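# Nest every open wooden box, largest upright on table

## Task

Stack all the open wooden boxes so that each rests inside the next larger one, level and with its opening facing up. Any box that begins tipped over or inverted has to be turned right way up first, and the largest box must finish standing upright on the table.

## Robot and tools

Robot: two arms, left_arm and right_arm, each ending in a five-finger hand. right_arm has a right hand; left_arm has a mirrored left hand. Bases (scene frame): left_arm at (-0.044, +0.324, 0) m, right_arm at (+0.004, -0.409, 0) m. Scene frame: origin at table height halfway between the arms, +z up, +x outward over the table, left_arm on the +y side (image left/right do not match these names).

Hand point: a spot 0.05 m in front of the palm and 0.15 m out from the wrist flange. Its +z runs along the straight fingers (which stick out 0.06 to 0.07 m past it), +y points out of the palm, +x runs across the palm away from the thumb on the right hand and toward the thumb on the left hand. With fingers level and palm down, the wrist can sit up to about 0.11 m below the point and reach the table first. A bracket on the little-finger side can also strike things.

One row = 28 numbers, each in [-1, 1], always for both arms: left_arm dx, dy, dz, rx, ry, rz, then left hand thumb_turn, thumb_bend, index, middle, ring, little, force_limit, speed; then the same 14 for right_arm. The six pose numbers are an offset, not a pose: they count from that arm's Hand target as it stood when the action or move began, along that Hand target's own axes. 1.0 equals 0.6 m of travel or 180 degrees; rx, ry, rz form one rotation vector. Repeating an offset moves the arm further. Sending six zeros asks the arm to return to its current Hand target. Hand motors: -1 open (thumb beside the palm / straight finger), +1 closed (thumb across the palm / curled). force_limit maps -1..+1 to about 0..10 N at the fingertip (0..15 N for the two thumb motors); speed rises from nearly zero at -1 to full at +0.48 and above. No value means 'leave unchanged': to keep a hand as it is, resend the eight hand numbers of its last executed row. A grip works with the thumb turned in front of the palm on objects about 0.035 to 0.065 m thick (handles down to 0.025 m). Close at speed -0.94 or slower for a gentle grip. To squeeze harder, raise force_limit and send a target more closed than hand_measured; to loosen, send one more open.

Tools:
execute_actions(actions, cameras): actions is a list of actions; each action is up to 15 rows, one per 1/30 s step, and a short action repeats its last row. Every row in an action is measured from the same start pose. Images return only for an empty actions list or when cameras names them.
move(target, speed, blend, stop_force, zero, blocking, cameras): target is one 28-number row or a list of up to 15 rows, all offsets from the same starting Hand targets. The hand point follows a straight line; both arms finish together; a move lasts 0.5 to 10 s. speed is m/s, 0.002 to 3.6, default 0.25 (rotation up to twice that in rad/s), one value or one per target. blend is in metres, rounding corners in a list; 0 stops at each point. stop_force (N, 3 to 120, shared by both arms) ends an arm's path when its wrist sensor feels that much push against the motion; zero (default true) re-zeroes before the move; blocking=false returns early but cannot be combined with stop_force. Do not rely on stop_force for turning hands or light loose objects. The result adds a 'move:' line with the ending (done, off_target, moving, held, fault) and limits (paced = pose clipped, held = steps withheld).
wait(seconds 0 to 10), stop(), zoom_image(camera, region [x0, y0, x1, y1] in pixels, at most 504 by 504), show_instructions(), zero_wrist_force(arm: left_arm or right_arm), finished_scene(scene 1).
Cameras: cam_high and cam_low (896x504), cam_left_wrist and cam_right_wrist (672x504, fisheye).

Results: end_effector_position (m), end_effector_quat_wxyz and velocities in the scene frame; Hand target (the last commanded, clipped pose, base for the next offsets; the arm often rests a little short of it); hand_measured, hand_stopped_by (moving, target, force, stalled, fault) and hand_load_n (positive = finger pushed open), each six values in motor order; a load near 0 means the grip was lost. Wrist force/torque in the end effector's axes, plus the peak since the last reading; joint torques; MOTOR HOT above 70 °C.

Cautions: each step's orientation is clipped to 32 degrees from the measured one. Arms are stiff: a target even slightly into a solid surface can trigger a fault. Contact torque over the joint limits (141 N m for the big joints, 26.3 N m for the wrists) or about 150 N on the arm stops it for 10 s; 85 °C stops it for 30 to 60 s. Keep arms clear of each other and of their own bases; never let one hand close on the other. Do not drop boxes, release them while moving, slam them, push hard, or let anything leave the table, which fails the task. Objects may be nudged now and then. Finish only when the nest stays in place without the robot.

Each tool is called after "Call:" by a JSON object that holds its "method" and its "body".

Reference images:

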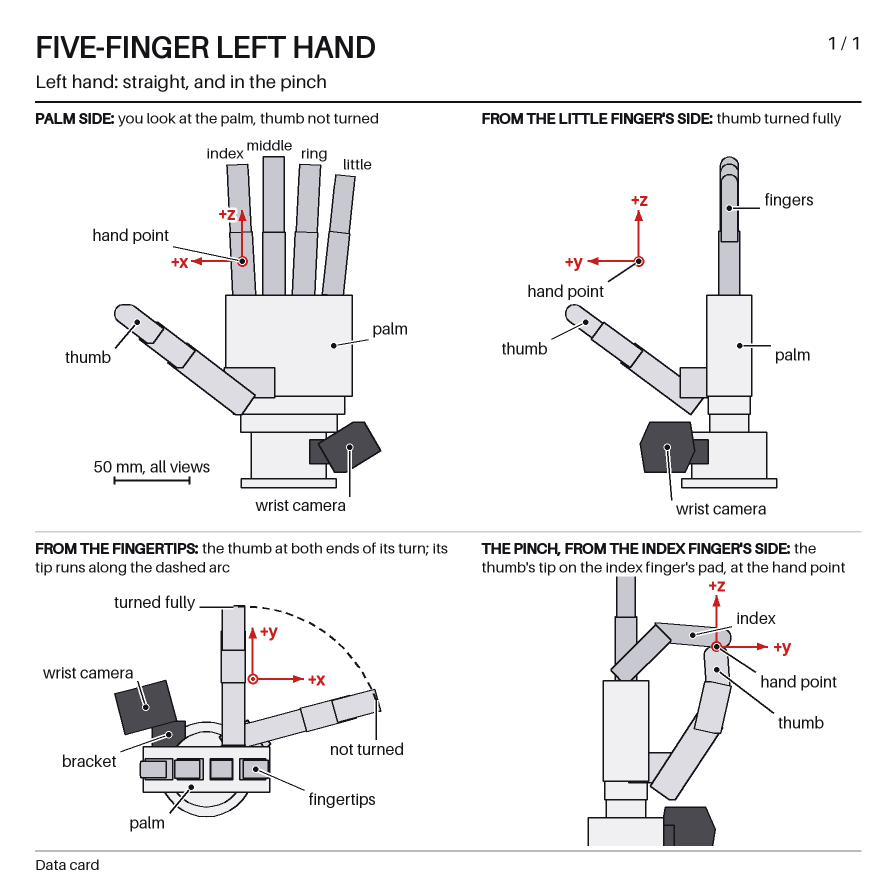

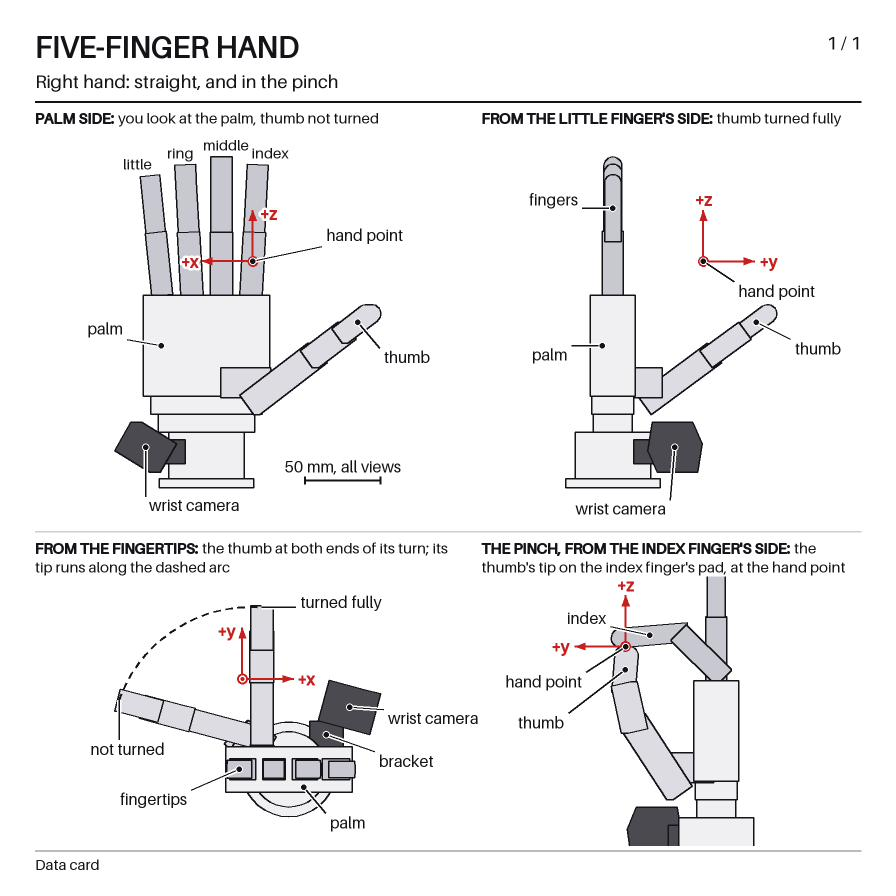

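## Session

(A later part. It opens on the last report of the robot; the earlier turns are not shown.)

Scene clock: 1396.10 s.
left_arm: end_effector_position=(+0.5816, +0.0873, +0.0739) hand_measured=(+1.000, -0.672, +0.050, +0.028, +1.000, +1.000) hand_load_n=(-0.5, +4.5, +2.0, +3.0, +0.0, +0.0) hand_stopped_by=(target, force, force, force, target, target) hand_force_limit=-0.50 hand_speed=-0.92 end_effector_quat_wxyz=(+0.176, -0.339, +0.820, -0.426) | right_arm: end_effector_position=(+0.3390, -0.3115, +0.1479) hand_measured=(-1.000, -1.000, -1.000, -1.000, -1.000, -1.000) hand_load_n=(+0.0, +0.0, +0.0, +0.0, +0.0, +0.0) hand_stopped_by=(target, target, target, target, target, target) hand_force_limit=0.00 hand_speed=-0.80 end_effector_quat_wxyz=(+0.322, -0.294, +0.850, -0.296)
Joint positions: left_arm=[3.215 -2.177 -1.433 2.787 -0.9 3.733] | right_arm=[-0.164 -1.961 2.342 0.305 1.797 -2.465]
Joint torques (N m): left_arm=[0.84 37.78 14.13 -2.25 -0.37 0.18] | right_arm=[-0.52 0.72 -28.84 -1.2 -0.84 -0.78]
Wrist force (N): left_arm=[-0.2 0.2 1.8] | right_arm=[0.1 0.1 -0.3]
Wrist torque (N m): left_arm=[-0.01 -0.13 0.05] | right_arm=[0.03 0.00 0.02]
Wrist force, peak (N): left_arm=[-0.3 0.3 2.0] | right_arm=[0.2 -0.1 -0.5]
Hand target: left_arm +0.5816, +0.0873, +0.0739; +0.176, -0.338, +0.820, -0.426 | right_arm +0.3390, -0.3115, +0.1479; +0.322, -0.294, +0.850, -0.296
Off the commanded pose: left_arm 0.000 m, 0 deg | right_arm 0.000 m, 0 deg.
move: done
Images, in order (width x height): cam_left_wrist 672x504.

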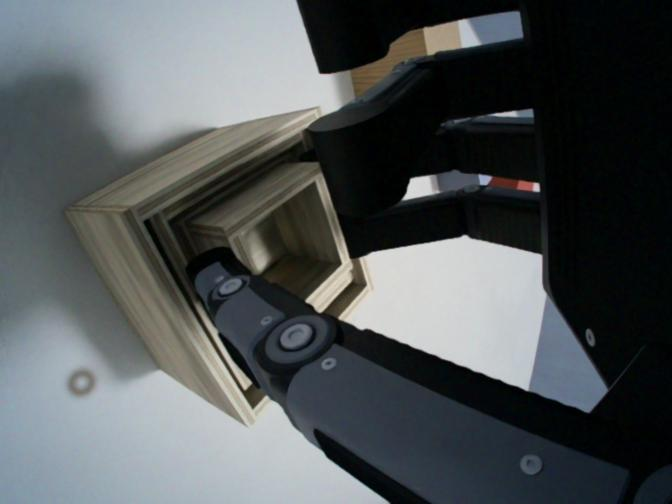

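Call:
{"method": "move", "body": {"target": [0,0.0055,0.0038,0,0,0,1,-0.42,0.2,0.2,1,1,-0.5,-0.92,0,0,0,0,0,0,-1,-1,-1,-1,-1,-1,0,-0.8], "speed": 0.006, "stop_force": 3, "cameras": ["cam_left_wrist"]}}

Scene clock: 1399.73 s.
left_arm: end_effector_position=(+0.5816, +0.0873, +0.0724) hand_measured=(+1.000, -0.672, +0.050, +0.028, +1.000, +1.000) hand_load_n=(-0.5, +5.0, +1.5, +2.0, +0.0, +0.0) hand_stopped_by=(target, force, force, force, target, target) hand_force_limit=-0.50 hand_speed=-0.92 end_effector_quat_wxyz=(+0.177, -0.338, +0.820, -0.426) | right_arm: end_effector_position=(+0.3390, -0.3115, +0.1479) hand_measured=(-1.000, -1.000, -1.000, -1.000, -1.000, -1.000) hand_load_n=(+0.0, -0.5, +0.0, +0.0, +0.0, +0.0) hand_stopped_by=(target, target, target, target, target, target) hand_force_limit=0.00 hand_speed=-0.80 end_effector_quat_wxyz=(+0.322, -0.294, +0.850, -0.296)
Joint positions: left_arm=[3.215 -2.179 -1.435 2.791 -0.9 3.733] | right_arm=[-0.164 -1.961 2.342 0.305 1.797 -2.465]
Joint torques (N m): left_arm=[-3.24 49.78 25.8 -2.03 -0.95 -0.97] | right_arm=[-1.42 0.87 -29.25 -1.32 -0.74 -0.79]
Wrist force (N): left_arm=[-0.1 -1.1 -0.5] | right_arm=[0.1 0.2 -0.4]
Wrist torque (N m): left_arm=[0.03 -0.19 0.07] | right_arm=[0.06 0.00 0.02]
Wrist force, peak (N): left_arm=[-0.3 -4.0 -2.2] | right_arm=[0.0 -0.3 -0.5]
Hand target: left_arm +0.5816, +0.0873, +0.0724; +0.177, -0.338, +0.820, -0.426 (not the last commanded pose) | right_arm +0.3390, -0.3115, +0.1479; +0.322, -0.294, +0.850, -0.296
Off the commanded pose: left_arm 0.002 m, 0 deg | right_arm 0.000 m, 0 deg.
move: contact (left_arm)
Images, in order (width x height): cam_left_wrist 672x504.

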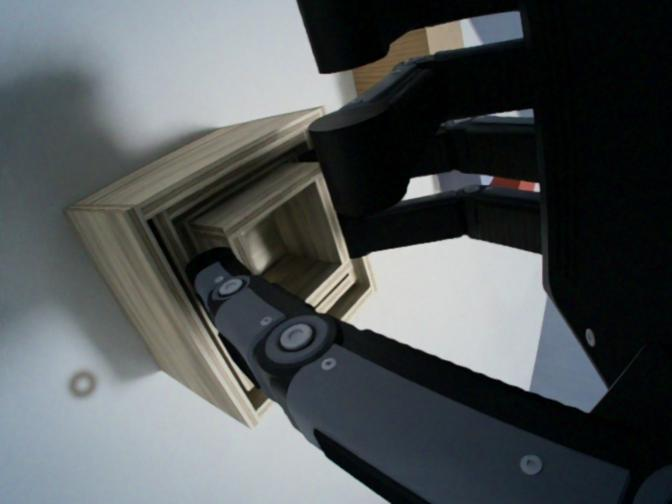

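Call:
{"method": "move", "body": {"target": [0,-0.002,-0.00145,0,0,0,1,-0.42,0.2,0.2,1,1,-0.5,-0.92,0,0,0,0,0,0,-1,-1,-1,-1,-1,-1,0,-0.8], "speed": 0.01}}

Call:
{"method": "move", "body": {"target": [0,0,0,0,0,0,1,-0.9,-0.3,-0.3,1,1,-0.5,-0.96,0,0,0,0,0,0,-1,-1,-1,-1,-1,-1,0,-0.8], "cameras": ["cam_high","cam_low","cam_left_wrist"]}}

Scene clock: 1402.93 s.
left_arm: end_effector_position=(+0.5816, +0.0873, +0.0739) hand_measured=(+1.000, -0.672, +0.050, +0.028, +1.000, +1.000) hand_load_n=(-1.0, +5.0, +2.5, +3.0, +0.0, +0.0) hand_stopped_by=(target, force, force, force, target, target) hand_force_limit=-0.50 hand_speed=-0.92 end_effector_quat_wxyz=(+0.177, -0.338, +0.820, -0.426) | right_arm: end_effector_position=(+0.3390, -0.3115, +0.1479) hand_measured=(-1.000, -1.000, -1.000, -1.000, -1.000, -1.000) hand_load_n=(-0.5, +0.0, +0.0, +0.0, +0.0, +0.0) hand_stopped_by=(target, target, target, target, target, target) hand_force_limit=0.00 hand_speed=-0.80 end_effector_quat_wxyz=(+0.322, -0.294, +0.850, -0.296)
Joint positions: left_arm=[3.215 -2.177 -1.433 2.788 -0.9 3.733] | right_arm=[-0.164 -1.961 2.342 0.305 1.797 -2.465]
Joint torques (N m): left_arm=[1.99 49.17 25.17 -1.98 -0.29 0.13] | right_arm=[-0.19 0.81 -28.49 -1.21 -0.84 -0.79]
Wrist force (N): left_arm=[-0.2 0.3 2.0] | right_arm=[0.0 0.0 -0.1]
Wrist torque (N m): left_arm=[-0.02 -0.12 0.04] | right_arm=[0.01 0.01 0.01]
Wrist force, peak (N): left_arm=[-0.1 0.3 2.0] | right_arm=[0.0 0.5 -0.3]
Hand target: left_arm +0.5816, +0.0873, +0.0739; +0.177, -0.338, +0.820, -0.426 | right_arm +0.3390, -0.3115, +0.1479; +0.322, -0.294, +0.850, -0.296
Off the commanded pose: left_arm 0.000 m, 0 deg | right_arm 0.000 m, 0 deg.
move: done

Scene clock: 1404.43 s.
left_arm: end_effector_position=(+0.5816, +0.0873, +0.0739) hand_measured=(+1.000, -0.734, -0.094, -0.064, +1.000, +1.000) hand_load_n=(-2.0, -21.0, -16.5, -14.0, +0.0, +0.0) hand_stopped_by=(target, moving, moving, moving, target, target) hand_force_limit=-0.50 hand_speed=-0.96 end_effector_quat_wxyz=(+0.177, -0.338, +0.820, -0.426) | right_arm: end_effector_position=(+0.3390, -0.3115, +0.1479) hand_measured=(-1.000, -1.000, -1.000, -1.000, -1.000, -1.000) hand_load_n=(-0.5, +0.0, +0.0, +0.0, +0.0, +0.0) hand_stopped_by=(target, target, target, target, target, target) hand_force_limit=0.00 hand_speed=-0.80 end_effector_quat_wxyz=(+0.322, -0.294, +0.850, -0.296)
Joint positions: left_arm=[3.215 -2.177 -1.433 2.788 -0.9 3.733] | right_arm=[-0.164 -1.961 2.342 0.305 1.797 -2.465]
Joint torques (N m): left_arm=[4.76 35.39 13.67 0.29 1.35 0.85] | right_arm=[-0.67 0.62 -28.09 -1.23 -0.71 -0.89]
Wrist force (N): left_arm=[-0.1 -13.1 -14.4] | right_arm=[0.0 0.0 -0.4]
Wrist torque (N m): left_arm=[-0.38 -0.23 0.17] | right_arm=[0.02 0.01 0.01]
Wrist force, peak (N): left_arm=[0.0 -13.0 -14.5] | right_arm=[-0.1 0.1 -0.5]
Hand target: left_arm +0.5816, +0.0873, +0.0739; +0.177, -0.338, +0.820, -0.426 | right_arm +0.3390, -0.3115, +0.1479; +0.322, -0.294, +0.850, -0.296
Off the commanded pose: left_arm 0.000 m, 0 deg | right_arm 0.000 m, 0 deg.
move: done
Images, in order (width x height): cam_high 896x504, cam_low 896x504, cam_left_wrist 672x504.

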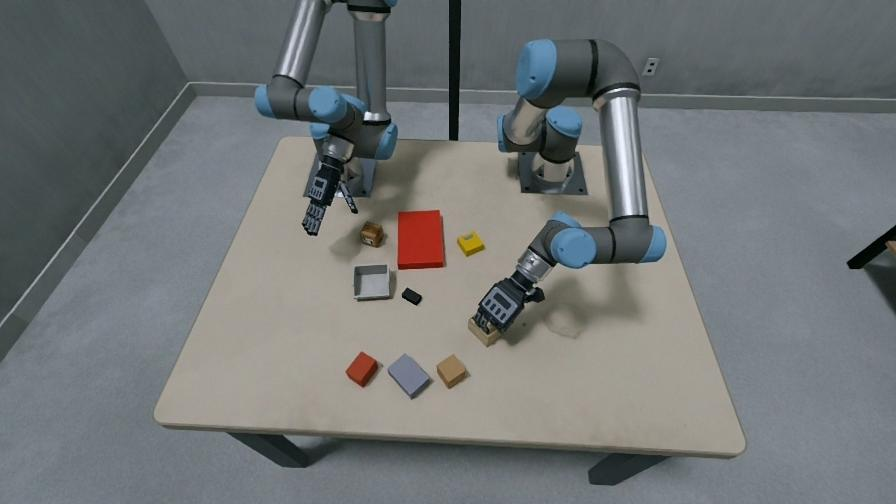

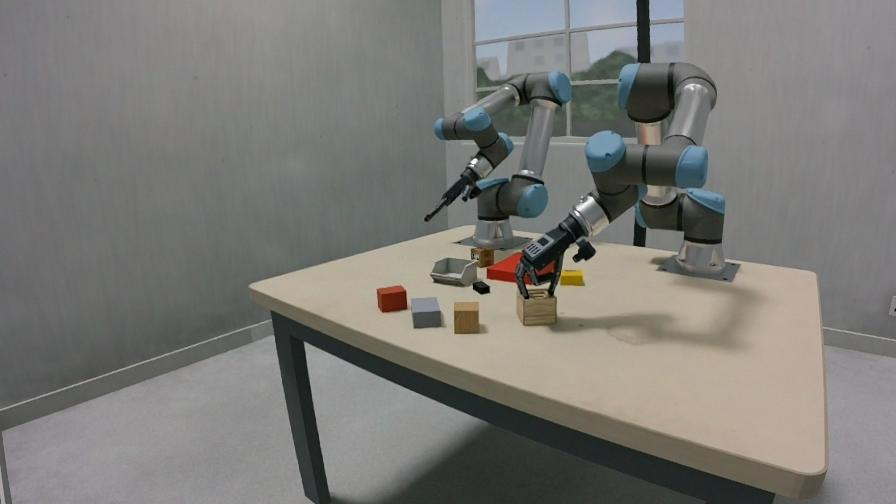

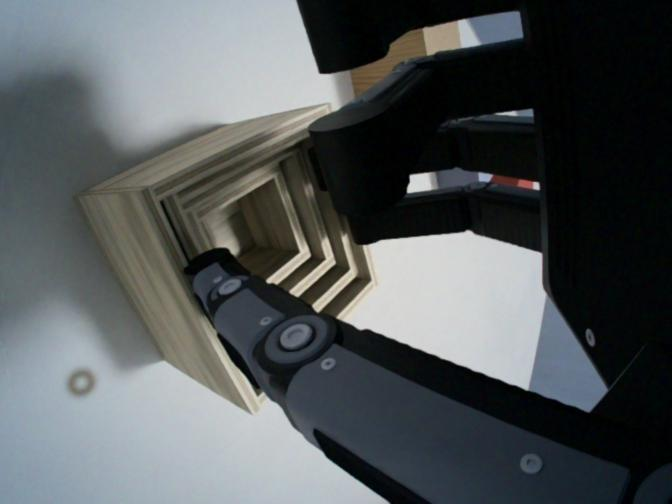

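Call:
{"method": "move", "body": {"target": [0,0,0,0,0,0,1,-0.69,-0.01,0.0,1,1,-0.5,-0.9,0,0,0,0,0,0,-1,-1,-1,-1,-1,-1,0,-0.8], "cameras": ["cam_left_wrist","cam_high","cam_low"]}}

Scene clock: 1407.63 s.
left_arm: end_effector_position=(+0.5816, +0.0873, +0.0738) hand_measured=(+1.000, -0.690, -0.010, +0.000, +1.000, +1.000) hand_load_n=(+0.0, +0.0, +0.0, +0.0, +0.0, +0.0) hand_stopped_by=(target, target, target, target, target, target) hand_force_limit=-0.50 hand_speed=-0.90 end_effector_quat_wxyz=(+0.176, -0.338, +0.820, -0.426) | right_arm: end_effector_position=(+0.3390, -0.3115, +0.1479) hand_measured=(-1.000, -1.000, -1.000, -1.000, -1.000, -1.000) hand_load_n=(+0.0, +0.0, +0.0, +0.0, -0.5, +0.0) hand_stopped_by=(target, target, target, target, target, target) hand_force_limit=0.00 hand_speed=-0.80 end_effector_quat_wxyz=(+0.322, -0.294, +0.850, -0.296)
Joint positions: left_arm=[3.215 -2.177 -1.433 2.788 -0.9 3.733] | right_arm=[-0.164 -1.961 2.342 0.305 1.797 -2.465]
Joint torques (N m): left_arm=[1.16 33.93 9.57 -2.49 -1.05 0.84] | right_arm=[-0.24 1.28 -28.65 -1.4 -0.82 -0.86]
Wrist force (N): left_arm=[-0.5 0.2 1.8] | right_arm=[0.1 -0.1 -0.3]
Wrist torque (N m): left_arm=[0.00 -0.09 0.02] | right_arm=[0.01 -0.01 0.02]
Wrist force, peak (N): left_arm=[0.0 -13.3 -14.4] | right_arm=[-0.4 0.0 -0.3]
Hand target: left_arm +0.5816, +0.0873, +0.0739; +0.177, -0.338, +0.820, -0.426 | right_arm +0.3390, -0.3115, +0.1479; +0.322, -0.294, +0.850, -0.296
Off the commanded pose: left_arm 0.000 m, 0 deg | right_arm 0.000 m, 0 deg.
move: done
Images, in order (width x height): cam_high 896x504, cam_low 896x504, cam_left_wrist 672x504.

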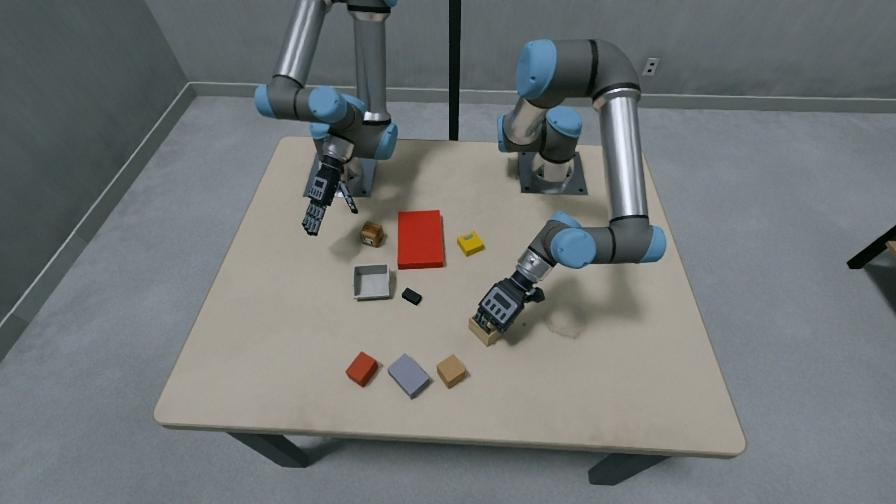

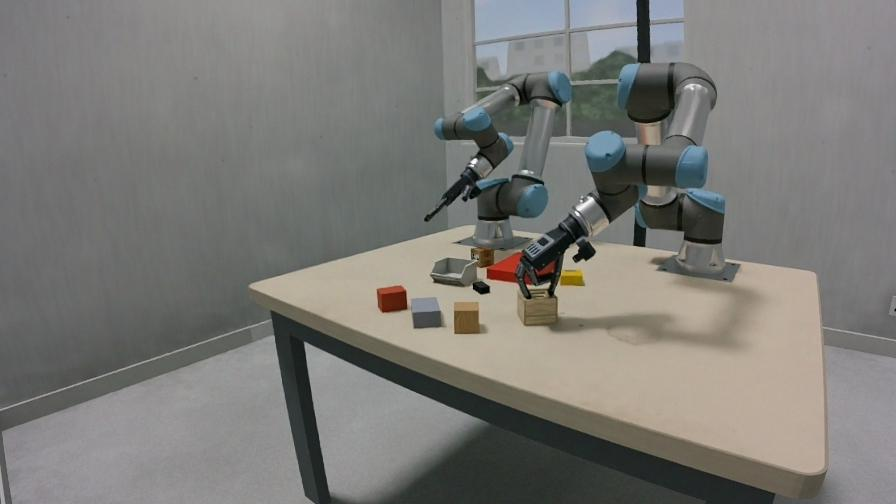

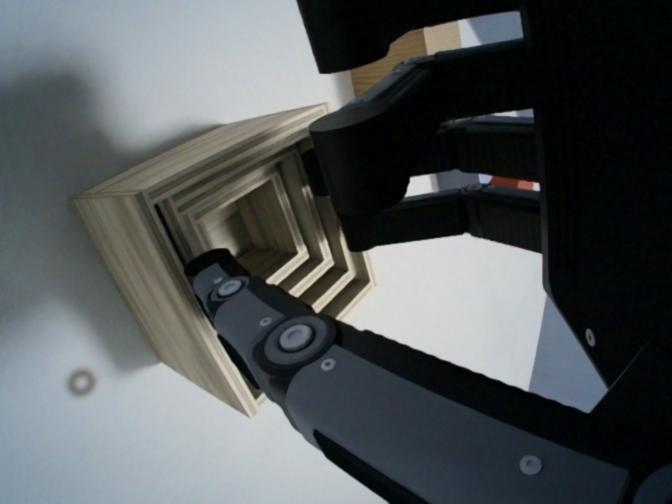

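Call:
{"method": "move", "body": {"target": [0,-0.0409,-0.02875,0,0,0,1,-0.69,-0.01,0.0,1,1,-0.5,-0.9,0,0,0,0,0,0,-1,-1,-1,-1,-1,-1,0,-0.8], "speed": 0.02, "stop_force": 4, "cameras": ["cam_left_wrist","cam_high","cam_low"]}}

Scene clock: 1412.40 s.
left_arm: end_effector_position=(+0.5816, +0.0873, +0.1039) hand_measured=(+1.000, -0.690, -0.010, +0.000, +1.000, +1.000) hand_load_n=(+0.0, +0.0, +0.0, +0.0, +0.0, +0.0) hand_stopped_by=(target, target, target, target, target, target) hand_force_limit=-0.50 hand_speed=-0.90 end_effector_quat_wxyz=(+0.177, -0.338, +0.820, -0.426) | right_arm: end_effector_position=(+0.3390, -0.3115, +0.1479) hand_measured=(-1.000, -1.000, -1.000, -1.000, -1.000, -1.000) hand_load_n=(-0.5, +0.0, +0.0, +0.0, +0.0, +0.0) hand_stopped_by=(target, target, target, target, target, target) hand_force_limit=0.00 hand_speed=-0.80 end_effector_quat_wxyz=(+0.322, -0.294, +0.850, -0.296)
Joint positions: left_arm=[3.215 -2.147 -1.399 2.723 -0.9 3.733] | right_arm=[-0.164 -1.961 2.342 0.305 1.797 -2.465]
Joint torques (N m): left_arm=[5.77 27.69 6.56 0.63 1.18 1.06] | right_arm=[-0.58 0.74 -29.4 -1.37 -0.81 -0.91]
Wrist force (N): left_arm=[-0.4 0.2 1.7] | right_arm=[0.0 0.3 -0.3]
Wrist torque (N m): left_arm=[0.00 -0.10 0.02] | right_arm=[0.06 0.01 0.02]
Wrist force, peak (N): left_arm=[-0.4 0.5 2.1] | right_arm=[0.1 -0.4 -0.4]
Hand target: left_arm +0.5816, +0.0873, +0.1039; +0.177, -0.338, +0.820, -0.426 | right_arm +0.3390, -0.3115, +0.1479; +0.322, -0.294, +0.850, -0.296
Off the commanded pose: left_arm 0.000 m, 0 deg | right_arm 0.000 m, 0 deg.
move: done
Images, in order (width x height): cam_high 896x504, cam_low 896x504, cam_left_wrist 672x504.

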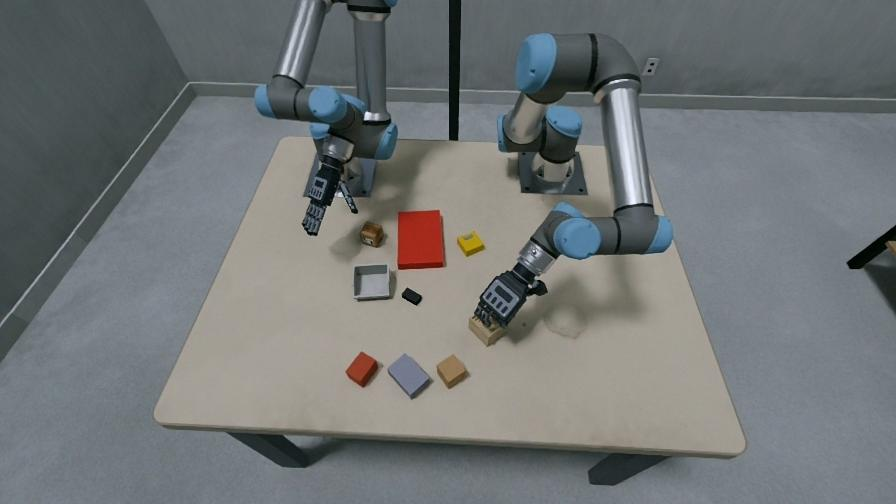

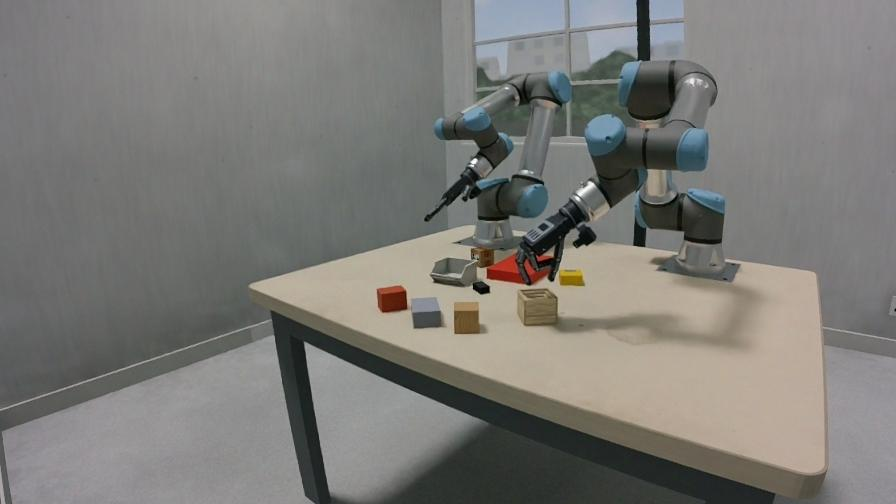

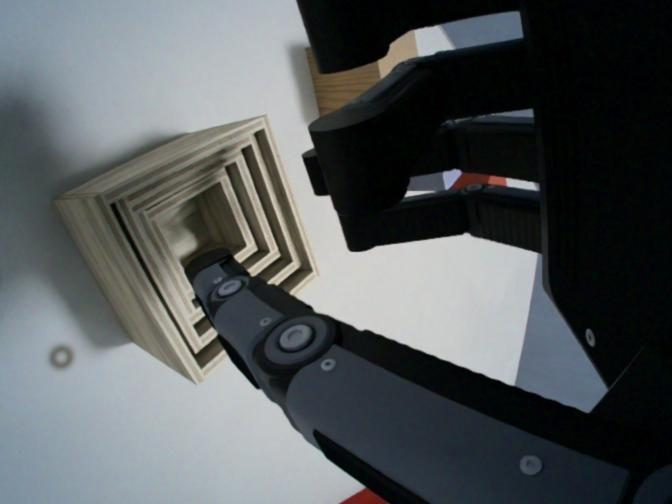

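Call:
{"method": "move", "body": {"target": [0,-0.0818,-0.0575,0,0,0,1,-0.69,-0.01,0.0,1,1,-0.5,-0.9,0,0,0,0,0,0,-1,-1,-1,-1,-1,-1,0,-0.8], "speed": 0.1, "cameras": ["cam_left_wrist","cam_high","cam_low"]}}

Call:
{"method": "zoom_image", "body": {"camera": "cam_high", "region": [455, 295, 525, 355]}}

Call:
{"method": "zoom_image", "body": {"camera": "cam_low", "region": [505, 275, 570, 335]}}

Call:
{"method": "zoom_image", "body": {"camera": "cam_left_wrist", "region": [20, 80, 340, 380]}}

Scene clock: 1417.40 s.
left_arm: end_effector_position=(+0.5815, +0.0873, +0.1640) hand_measured=(+1.000, -0.690, -0.010, +0.000, +1.000, +1.000) hand_load_n=(-0.5, +0.0, +0.0, +0.0, +0.0, +0.0) hand_stopped_by=(target, target, target, target, target, target) hand_force_limit=-0.50 hand_speed=-0.90 end_effector_quat_wxyz=(+0.177, -0.338, +0.820, -0.426) | right_arm: end_effector_position=(+0.3390, -0.3115, +0.1479) hand_measured=(-1.000, -1.000, -1.000, -1.000, -1.000, -1.000) hand_load_n=(+0.0, +0.0, +0.0, +0.0, +0.0, +0.0) hand_stopped_by=(target, target, target, target, target, target) hand_force_limit=0.00 hand_speed=-0.80 end_effector_quat_wxyz=(+0.322, -0.294, +0.850, -0.296)
Joint positions: left_arm=[3.215 -2.099 -1.314 2.59 -0.9 3.733] | right_arm=[-0.164 -1.961 2.342 0.305 1.797 -2.465]
Joint torques (N m): left_arm=[6.16 26.09 7.88 -0.33 1.4 1.04] | right_arm=[-0.65 1.28 -29.53 -1.28 -0.92 -0.93]
Wrist force (N): left_arm=[-0.5 0.4 1.8] | right_arm=[0.0 0.1 -0.2]
Wrist torque (N m): left_arm=[0.01 -0.10 0.01] | right_arm=[0.02 0.00 0.01]
Wrist force, peak (N): left_arm=[-0.8 1.4 2.4] | right_arm=[0.1 -0.5 -0.3]
Hand target: left_arm +0.5815, +0.0873, +0.1639; +0.177, -0.338, +0.820, -0.426 | right_arm +0.3390, -0.3115, +0.1479; +0.322, -0.294, +0.850, -0.296
Off the commanded pose: left_arm 0.000 m, 0 deg | right_arm 0.000 m, 0 deg.
move: done
Images, in order (width x height): cam_high 896x504, cam_low 896x504, cam_left_wrist 672x504.

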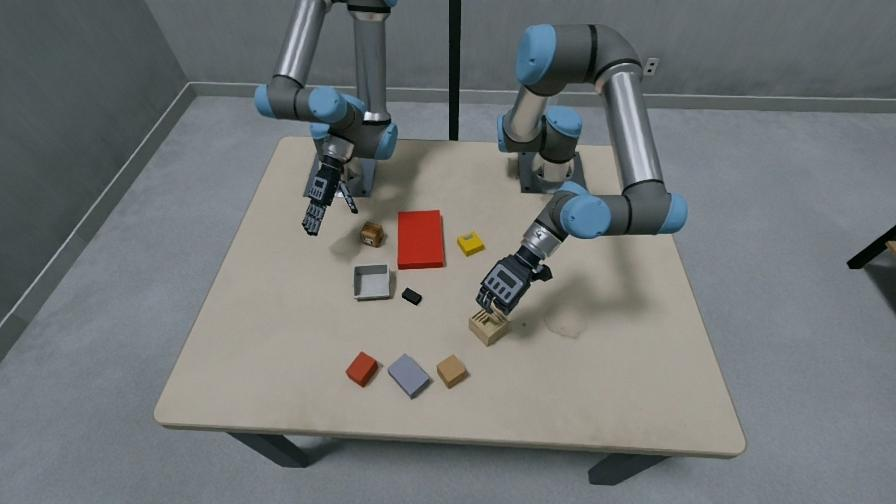

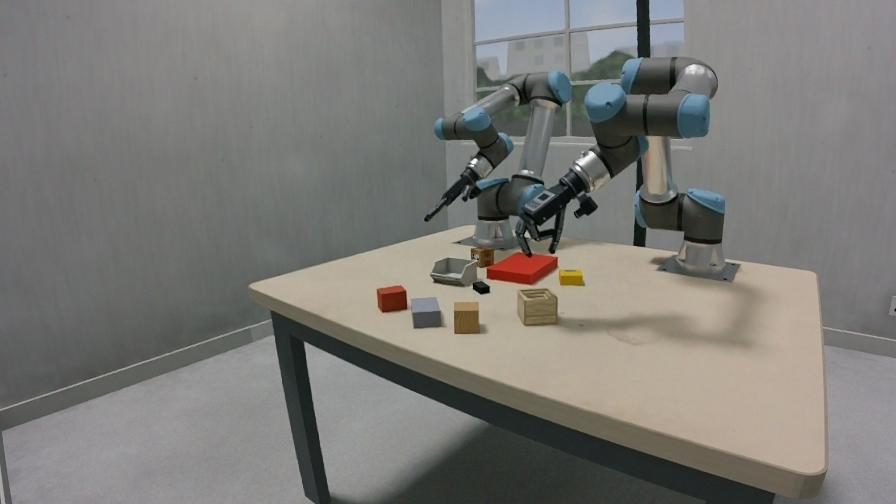

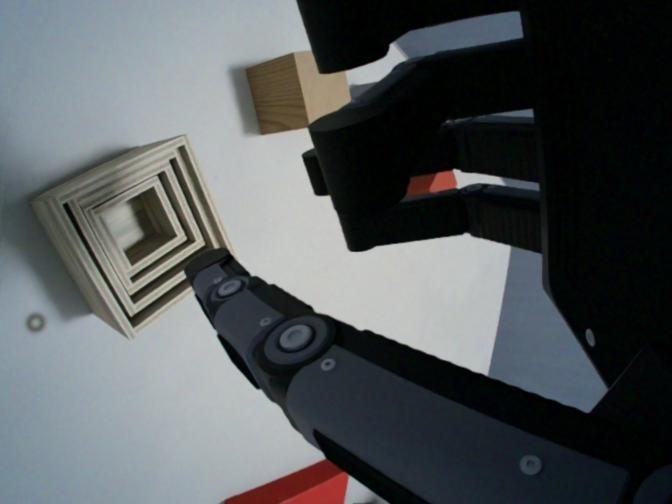

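Scaled by 7.200 from the camera's 896x504 image, which has a finer 1280x720 frame.

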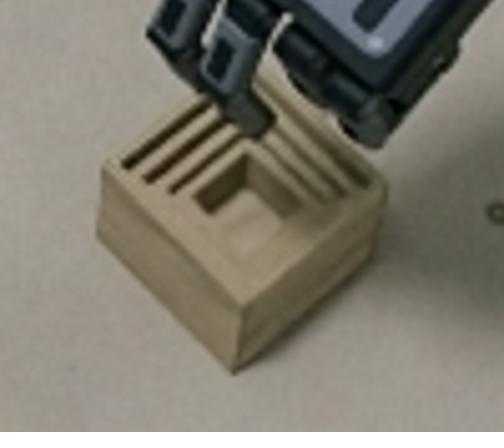

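Scaled by 7.754 from the camera's 896x504 image, which has a finer 1280x720 frame.

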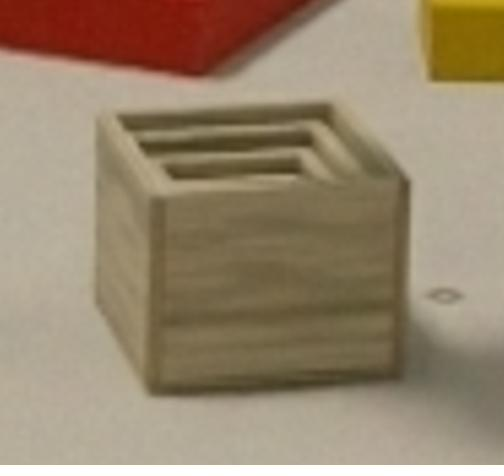

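Scaled by 1.575 from the camera's 672x504 image, which has a finer 960x720 frame.

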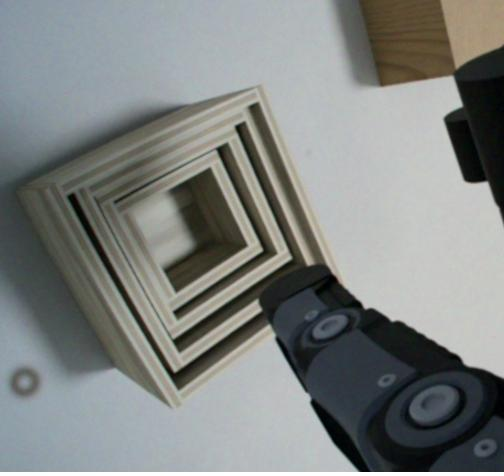

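Call:
{"method": "zoom_image", "body": {"camera": "cam_low", "region": [514, 284, 562, 308]}}

Call:
{"method": "zoom_image", "body": {"camera": "cam_left_wrist", "region": [60, 130, 220, 320]}}

Scaled by 10.500 from the camera's 896x504 image, which has a finer 1280x720 frame.

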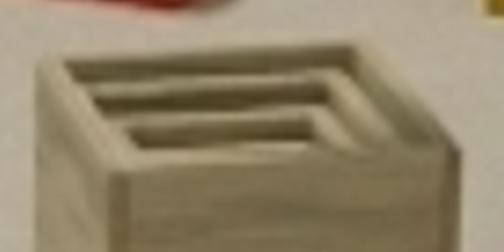

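Scaled by 2.653 from the camera's 672x504 image, which has a finer 960x720 frame.

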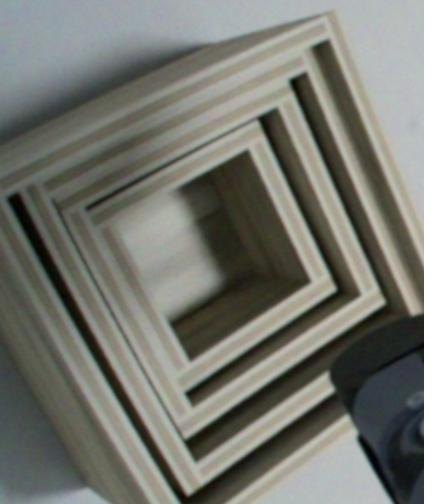

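Call:
{"method": "move", "body": {"target": [0,0,-0.22,0,0,0,1,-0.69,-0.01,0.0,1,1,-0.5,-0.9,0,0,0,0,0,0,-1,-1,-1,-1,-1,-1,0,-0.8], "speed": 0.15, "cameras": ["cam_left_wrist","cam_high","cam_low"]}}

Call:
{"method": "zoom_image", "body": {"camera": "cam_high", "region": [464, 300, 516, 350]}}

Call:
{"method": "zoom_image", "body": {"camera": "cam_left_wrist", "region": [80, 100, 240, 260]}}

Call:
{"method": "zoom_image", "body": {"camera": "cam_low", "region": [514, 284, 562, 308]}}

Scene clock: 1447.47 s.
left_arm: end_effector_position=(+0.5051, +0.1638, +0.2396) hand_measured=(+1.000, -0.690, -0.010, +0.000, +1.000, +1.000) hand_load_n=(+0.0, +0.0, +0.5, +0.0, +0.0, +0.0) hand_stopped_by=(target, target, target, target, target, target) hand_force_limit=-0.50 hand_speed=-0.90 end_effector_quat_wxyz=(+0.177, -0.338, +0.820, -0.426) | right_arm: end_effector_position=(+0.3390, -0.3115, +0.1479) hand_measured=(-1.000, -1.000, -1.000, -1.000, -1.000, -1.000) hand_load_n=(+0.0, +0.0, +0.0, +0.0, +0.0, +0.0) hand_stopped_by=(target, target, target, target, target, target) hand_force_limit=0.00 hand_speed=-0.80 end_effector_quat_wxyz=(+0.322, -0.294, +0.850, -0.296)
Joint positions: left_arm=[3.401 -1.877 -1.463 2.388 -0.782 3.926] | right_arm=[-0.164 -1.961 2.342 0.305 1.797 -2.465]
Joint torques (N m): left_arm=[1.08 23.83 28.21 -0.94 -1.64 -0.58] | right_arm=[0 1.52 -30.25 -1.36 -0.9 -1.07]
Wrist force (N): left_arm=[-0.5 0.5 1.9] | right_arm=[0.0 0.1 -0.2]
Wrist torque (N m): left_arm=[0.01 -0.10 0.00] | right_arm=[0.02 0.01 0.01]
Wrist force, peak (N): left_arm=[-0.4 0.7 3.0] | right_arm=[0.0 0.4 -0.5]
Hand target: left_arm +0.5051, +0.1639, +0.2396; +0.177, -0.338, +0.820, -0.426 | right_arm +0.3390, -0.3115, +0.1479; +0.322, -0.294, +0.850, -0.296
Off the commanded pose: left_arm 0.000 m, 0 deg | right_arm 0.000 m, 0 deg.
move: done
Images, in order (width x height): cam_high 896x504, cam_low 896x504, cam_left_wrist 672x504.

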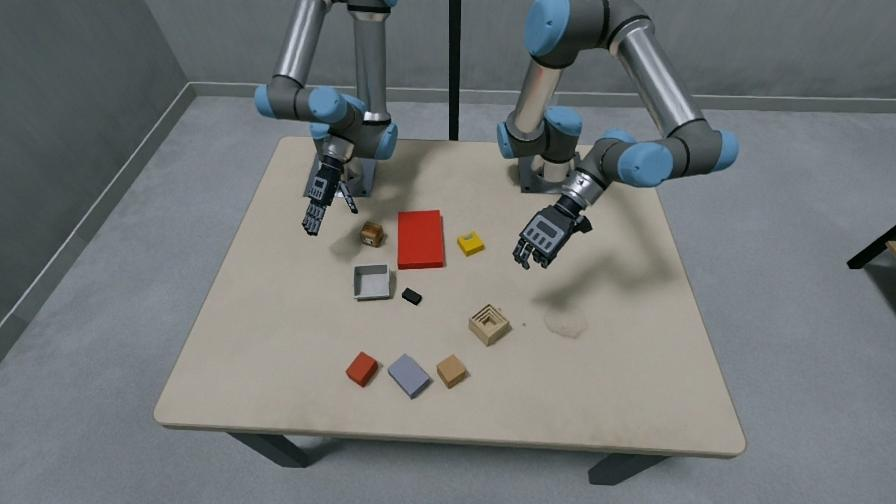

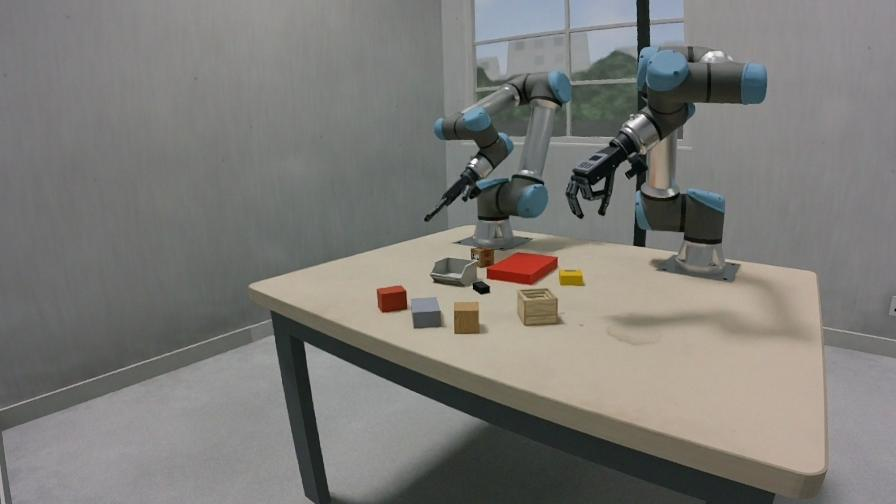

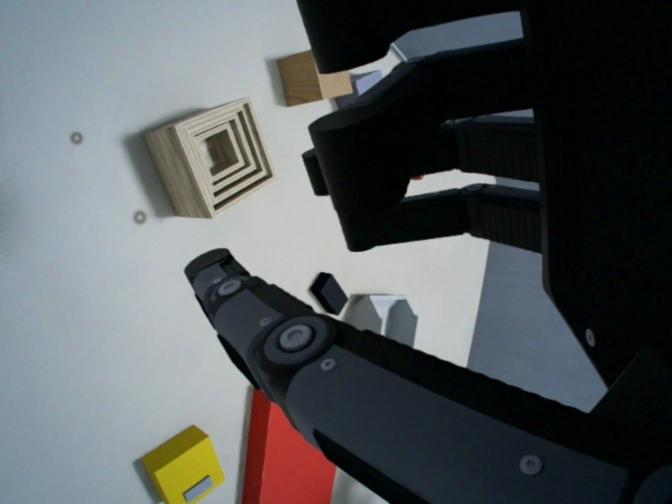

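Scaled by 9.692 from the camera's 896x504 image, which has a finer 1280x720 frame.

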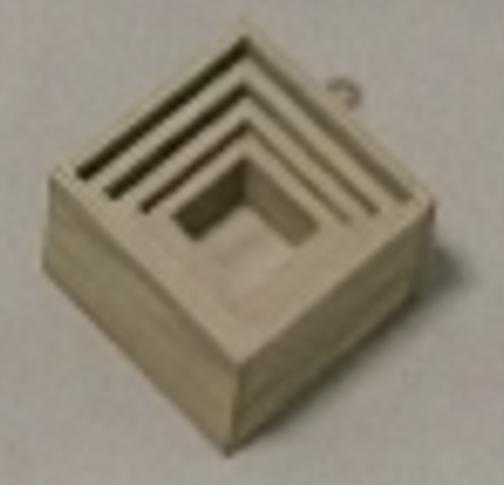

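Scaled by 3.150 from the camera's 672x504 image, which has a finer 960x720 frame.

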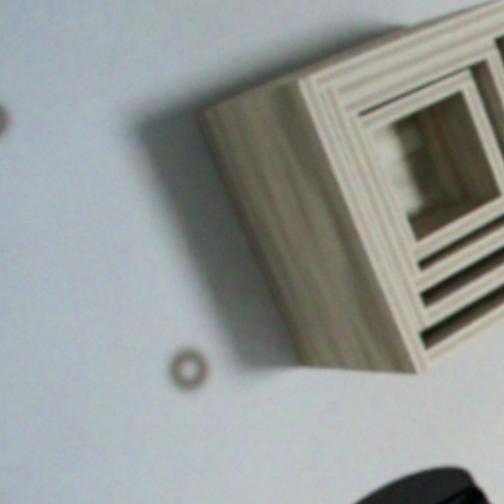

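Scaled by 10.500 from the camera's 896x504 image, which has a finer 1280x720 frame.

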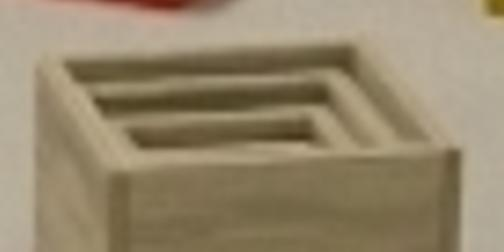

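Call:
{"method": "zoom_image", "body": {"camera": "cam_left_wrist", "region": [160, 90, 290, 225]}}

Call:
{"method": "zoom_image", "body": {"camera": "cam_high", "region": [474, 308, 504, 338]}}

Scaled by 3.733 from the camera's 672x504 image, which has a finer 960x720 frame.

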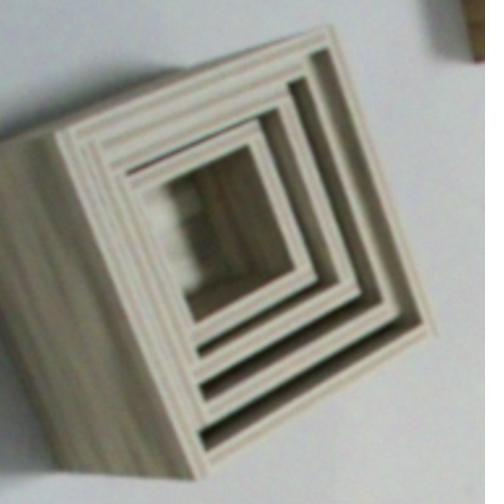

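Scaled by 16.800 from the camera's 896x504 image, which has a finer 1280x720 frame.

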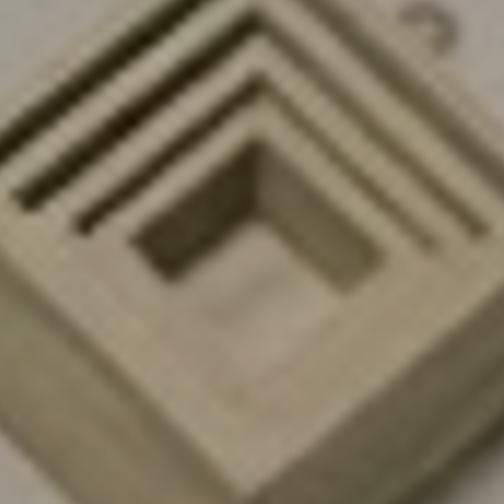

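Call:
{"method": "finished_scene", "body": {}}

The scene is finished: the task was done.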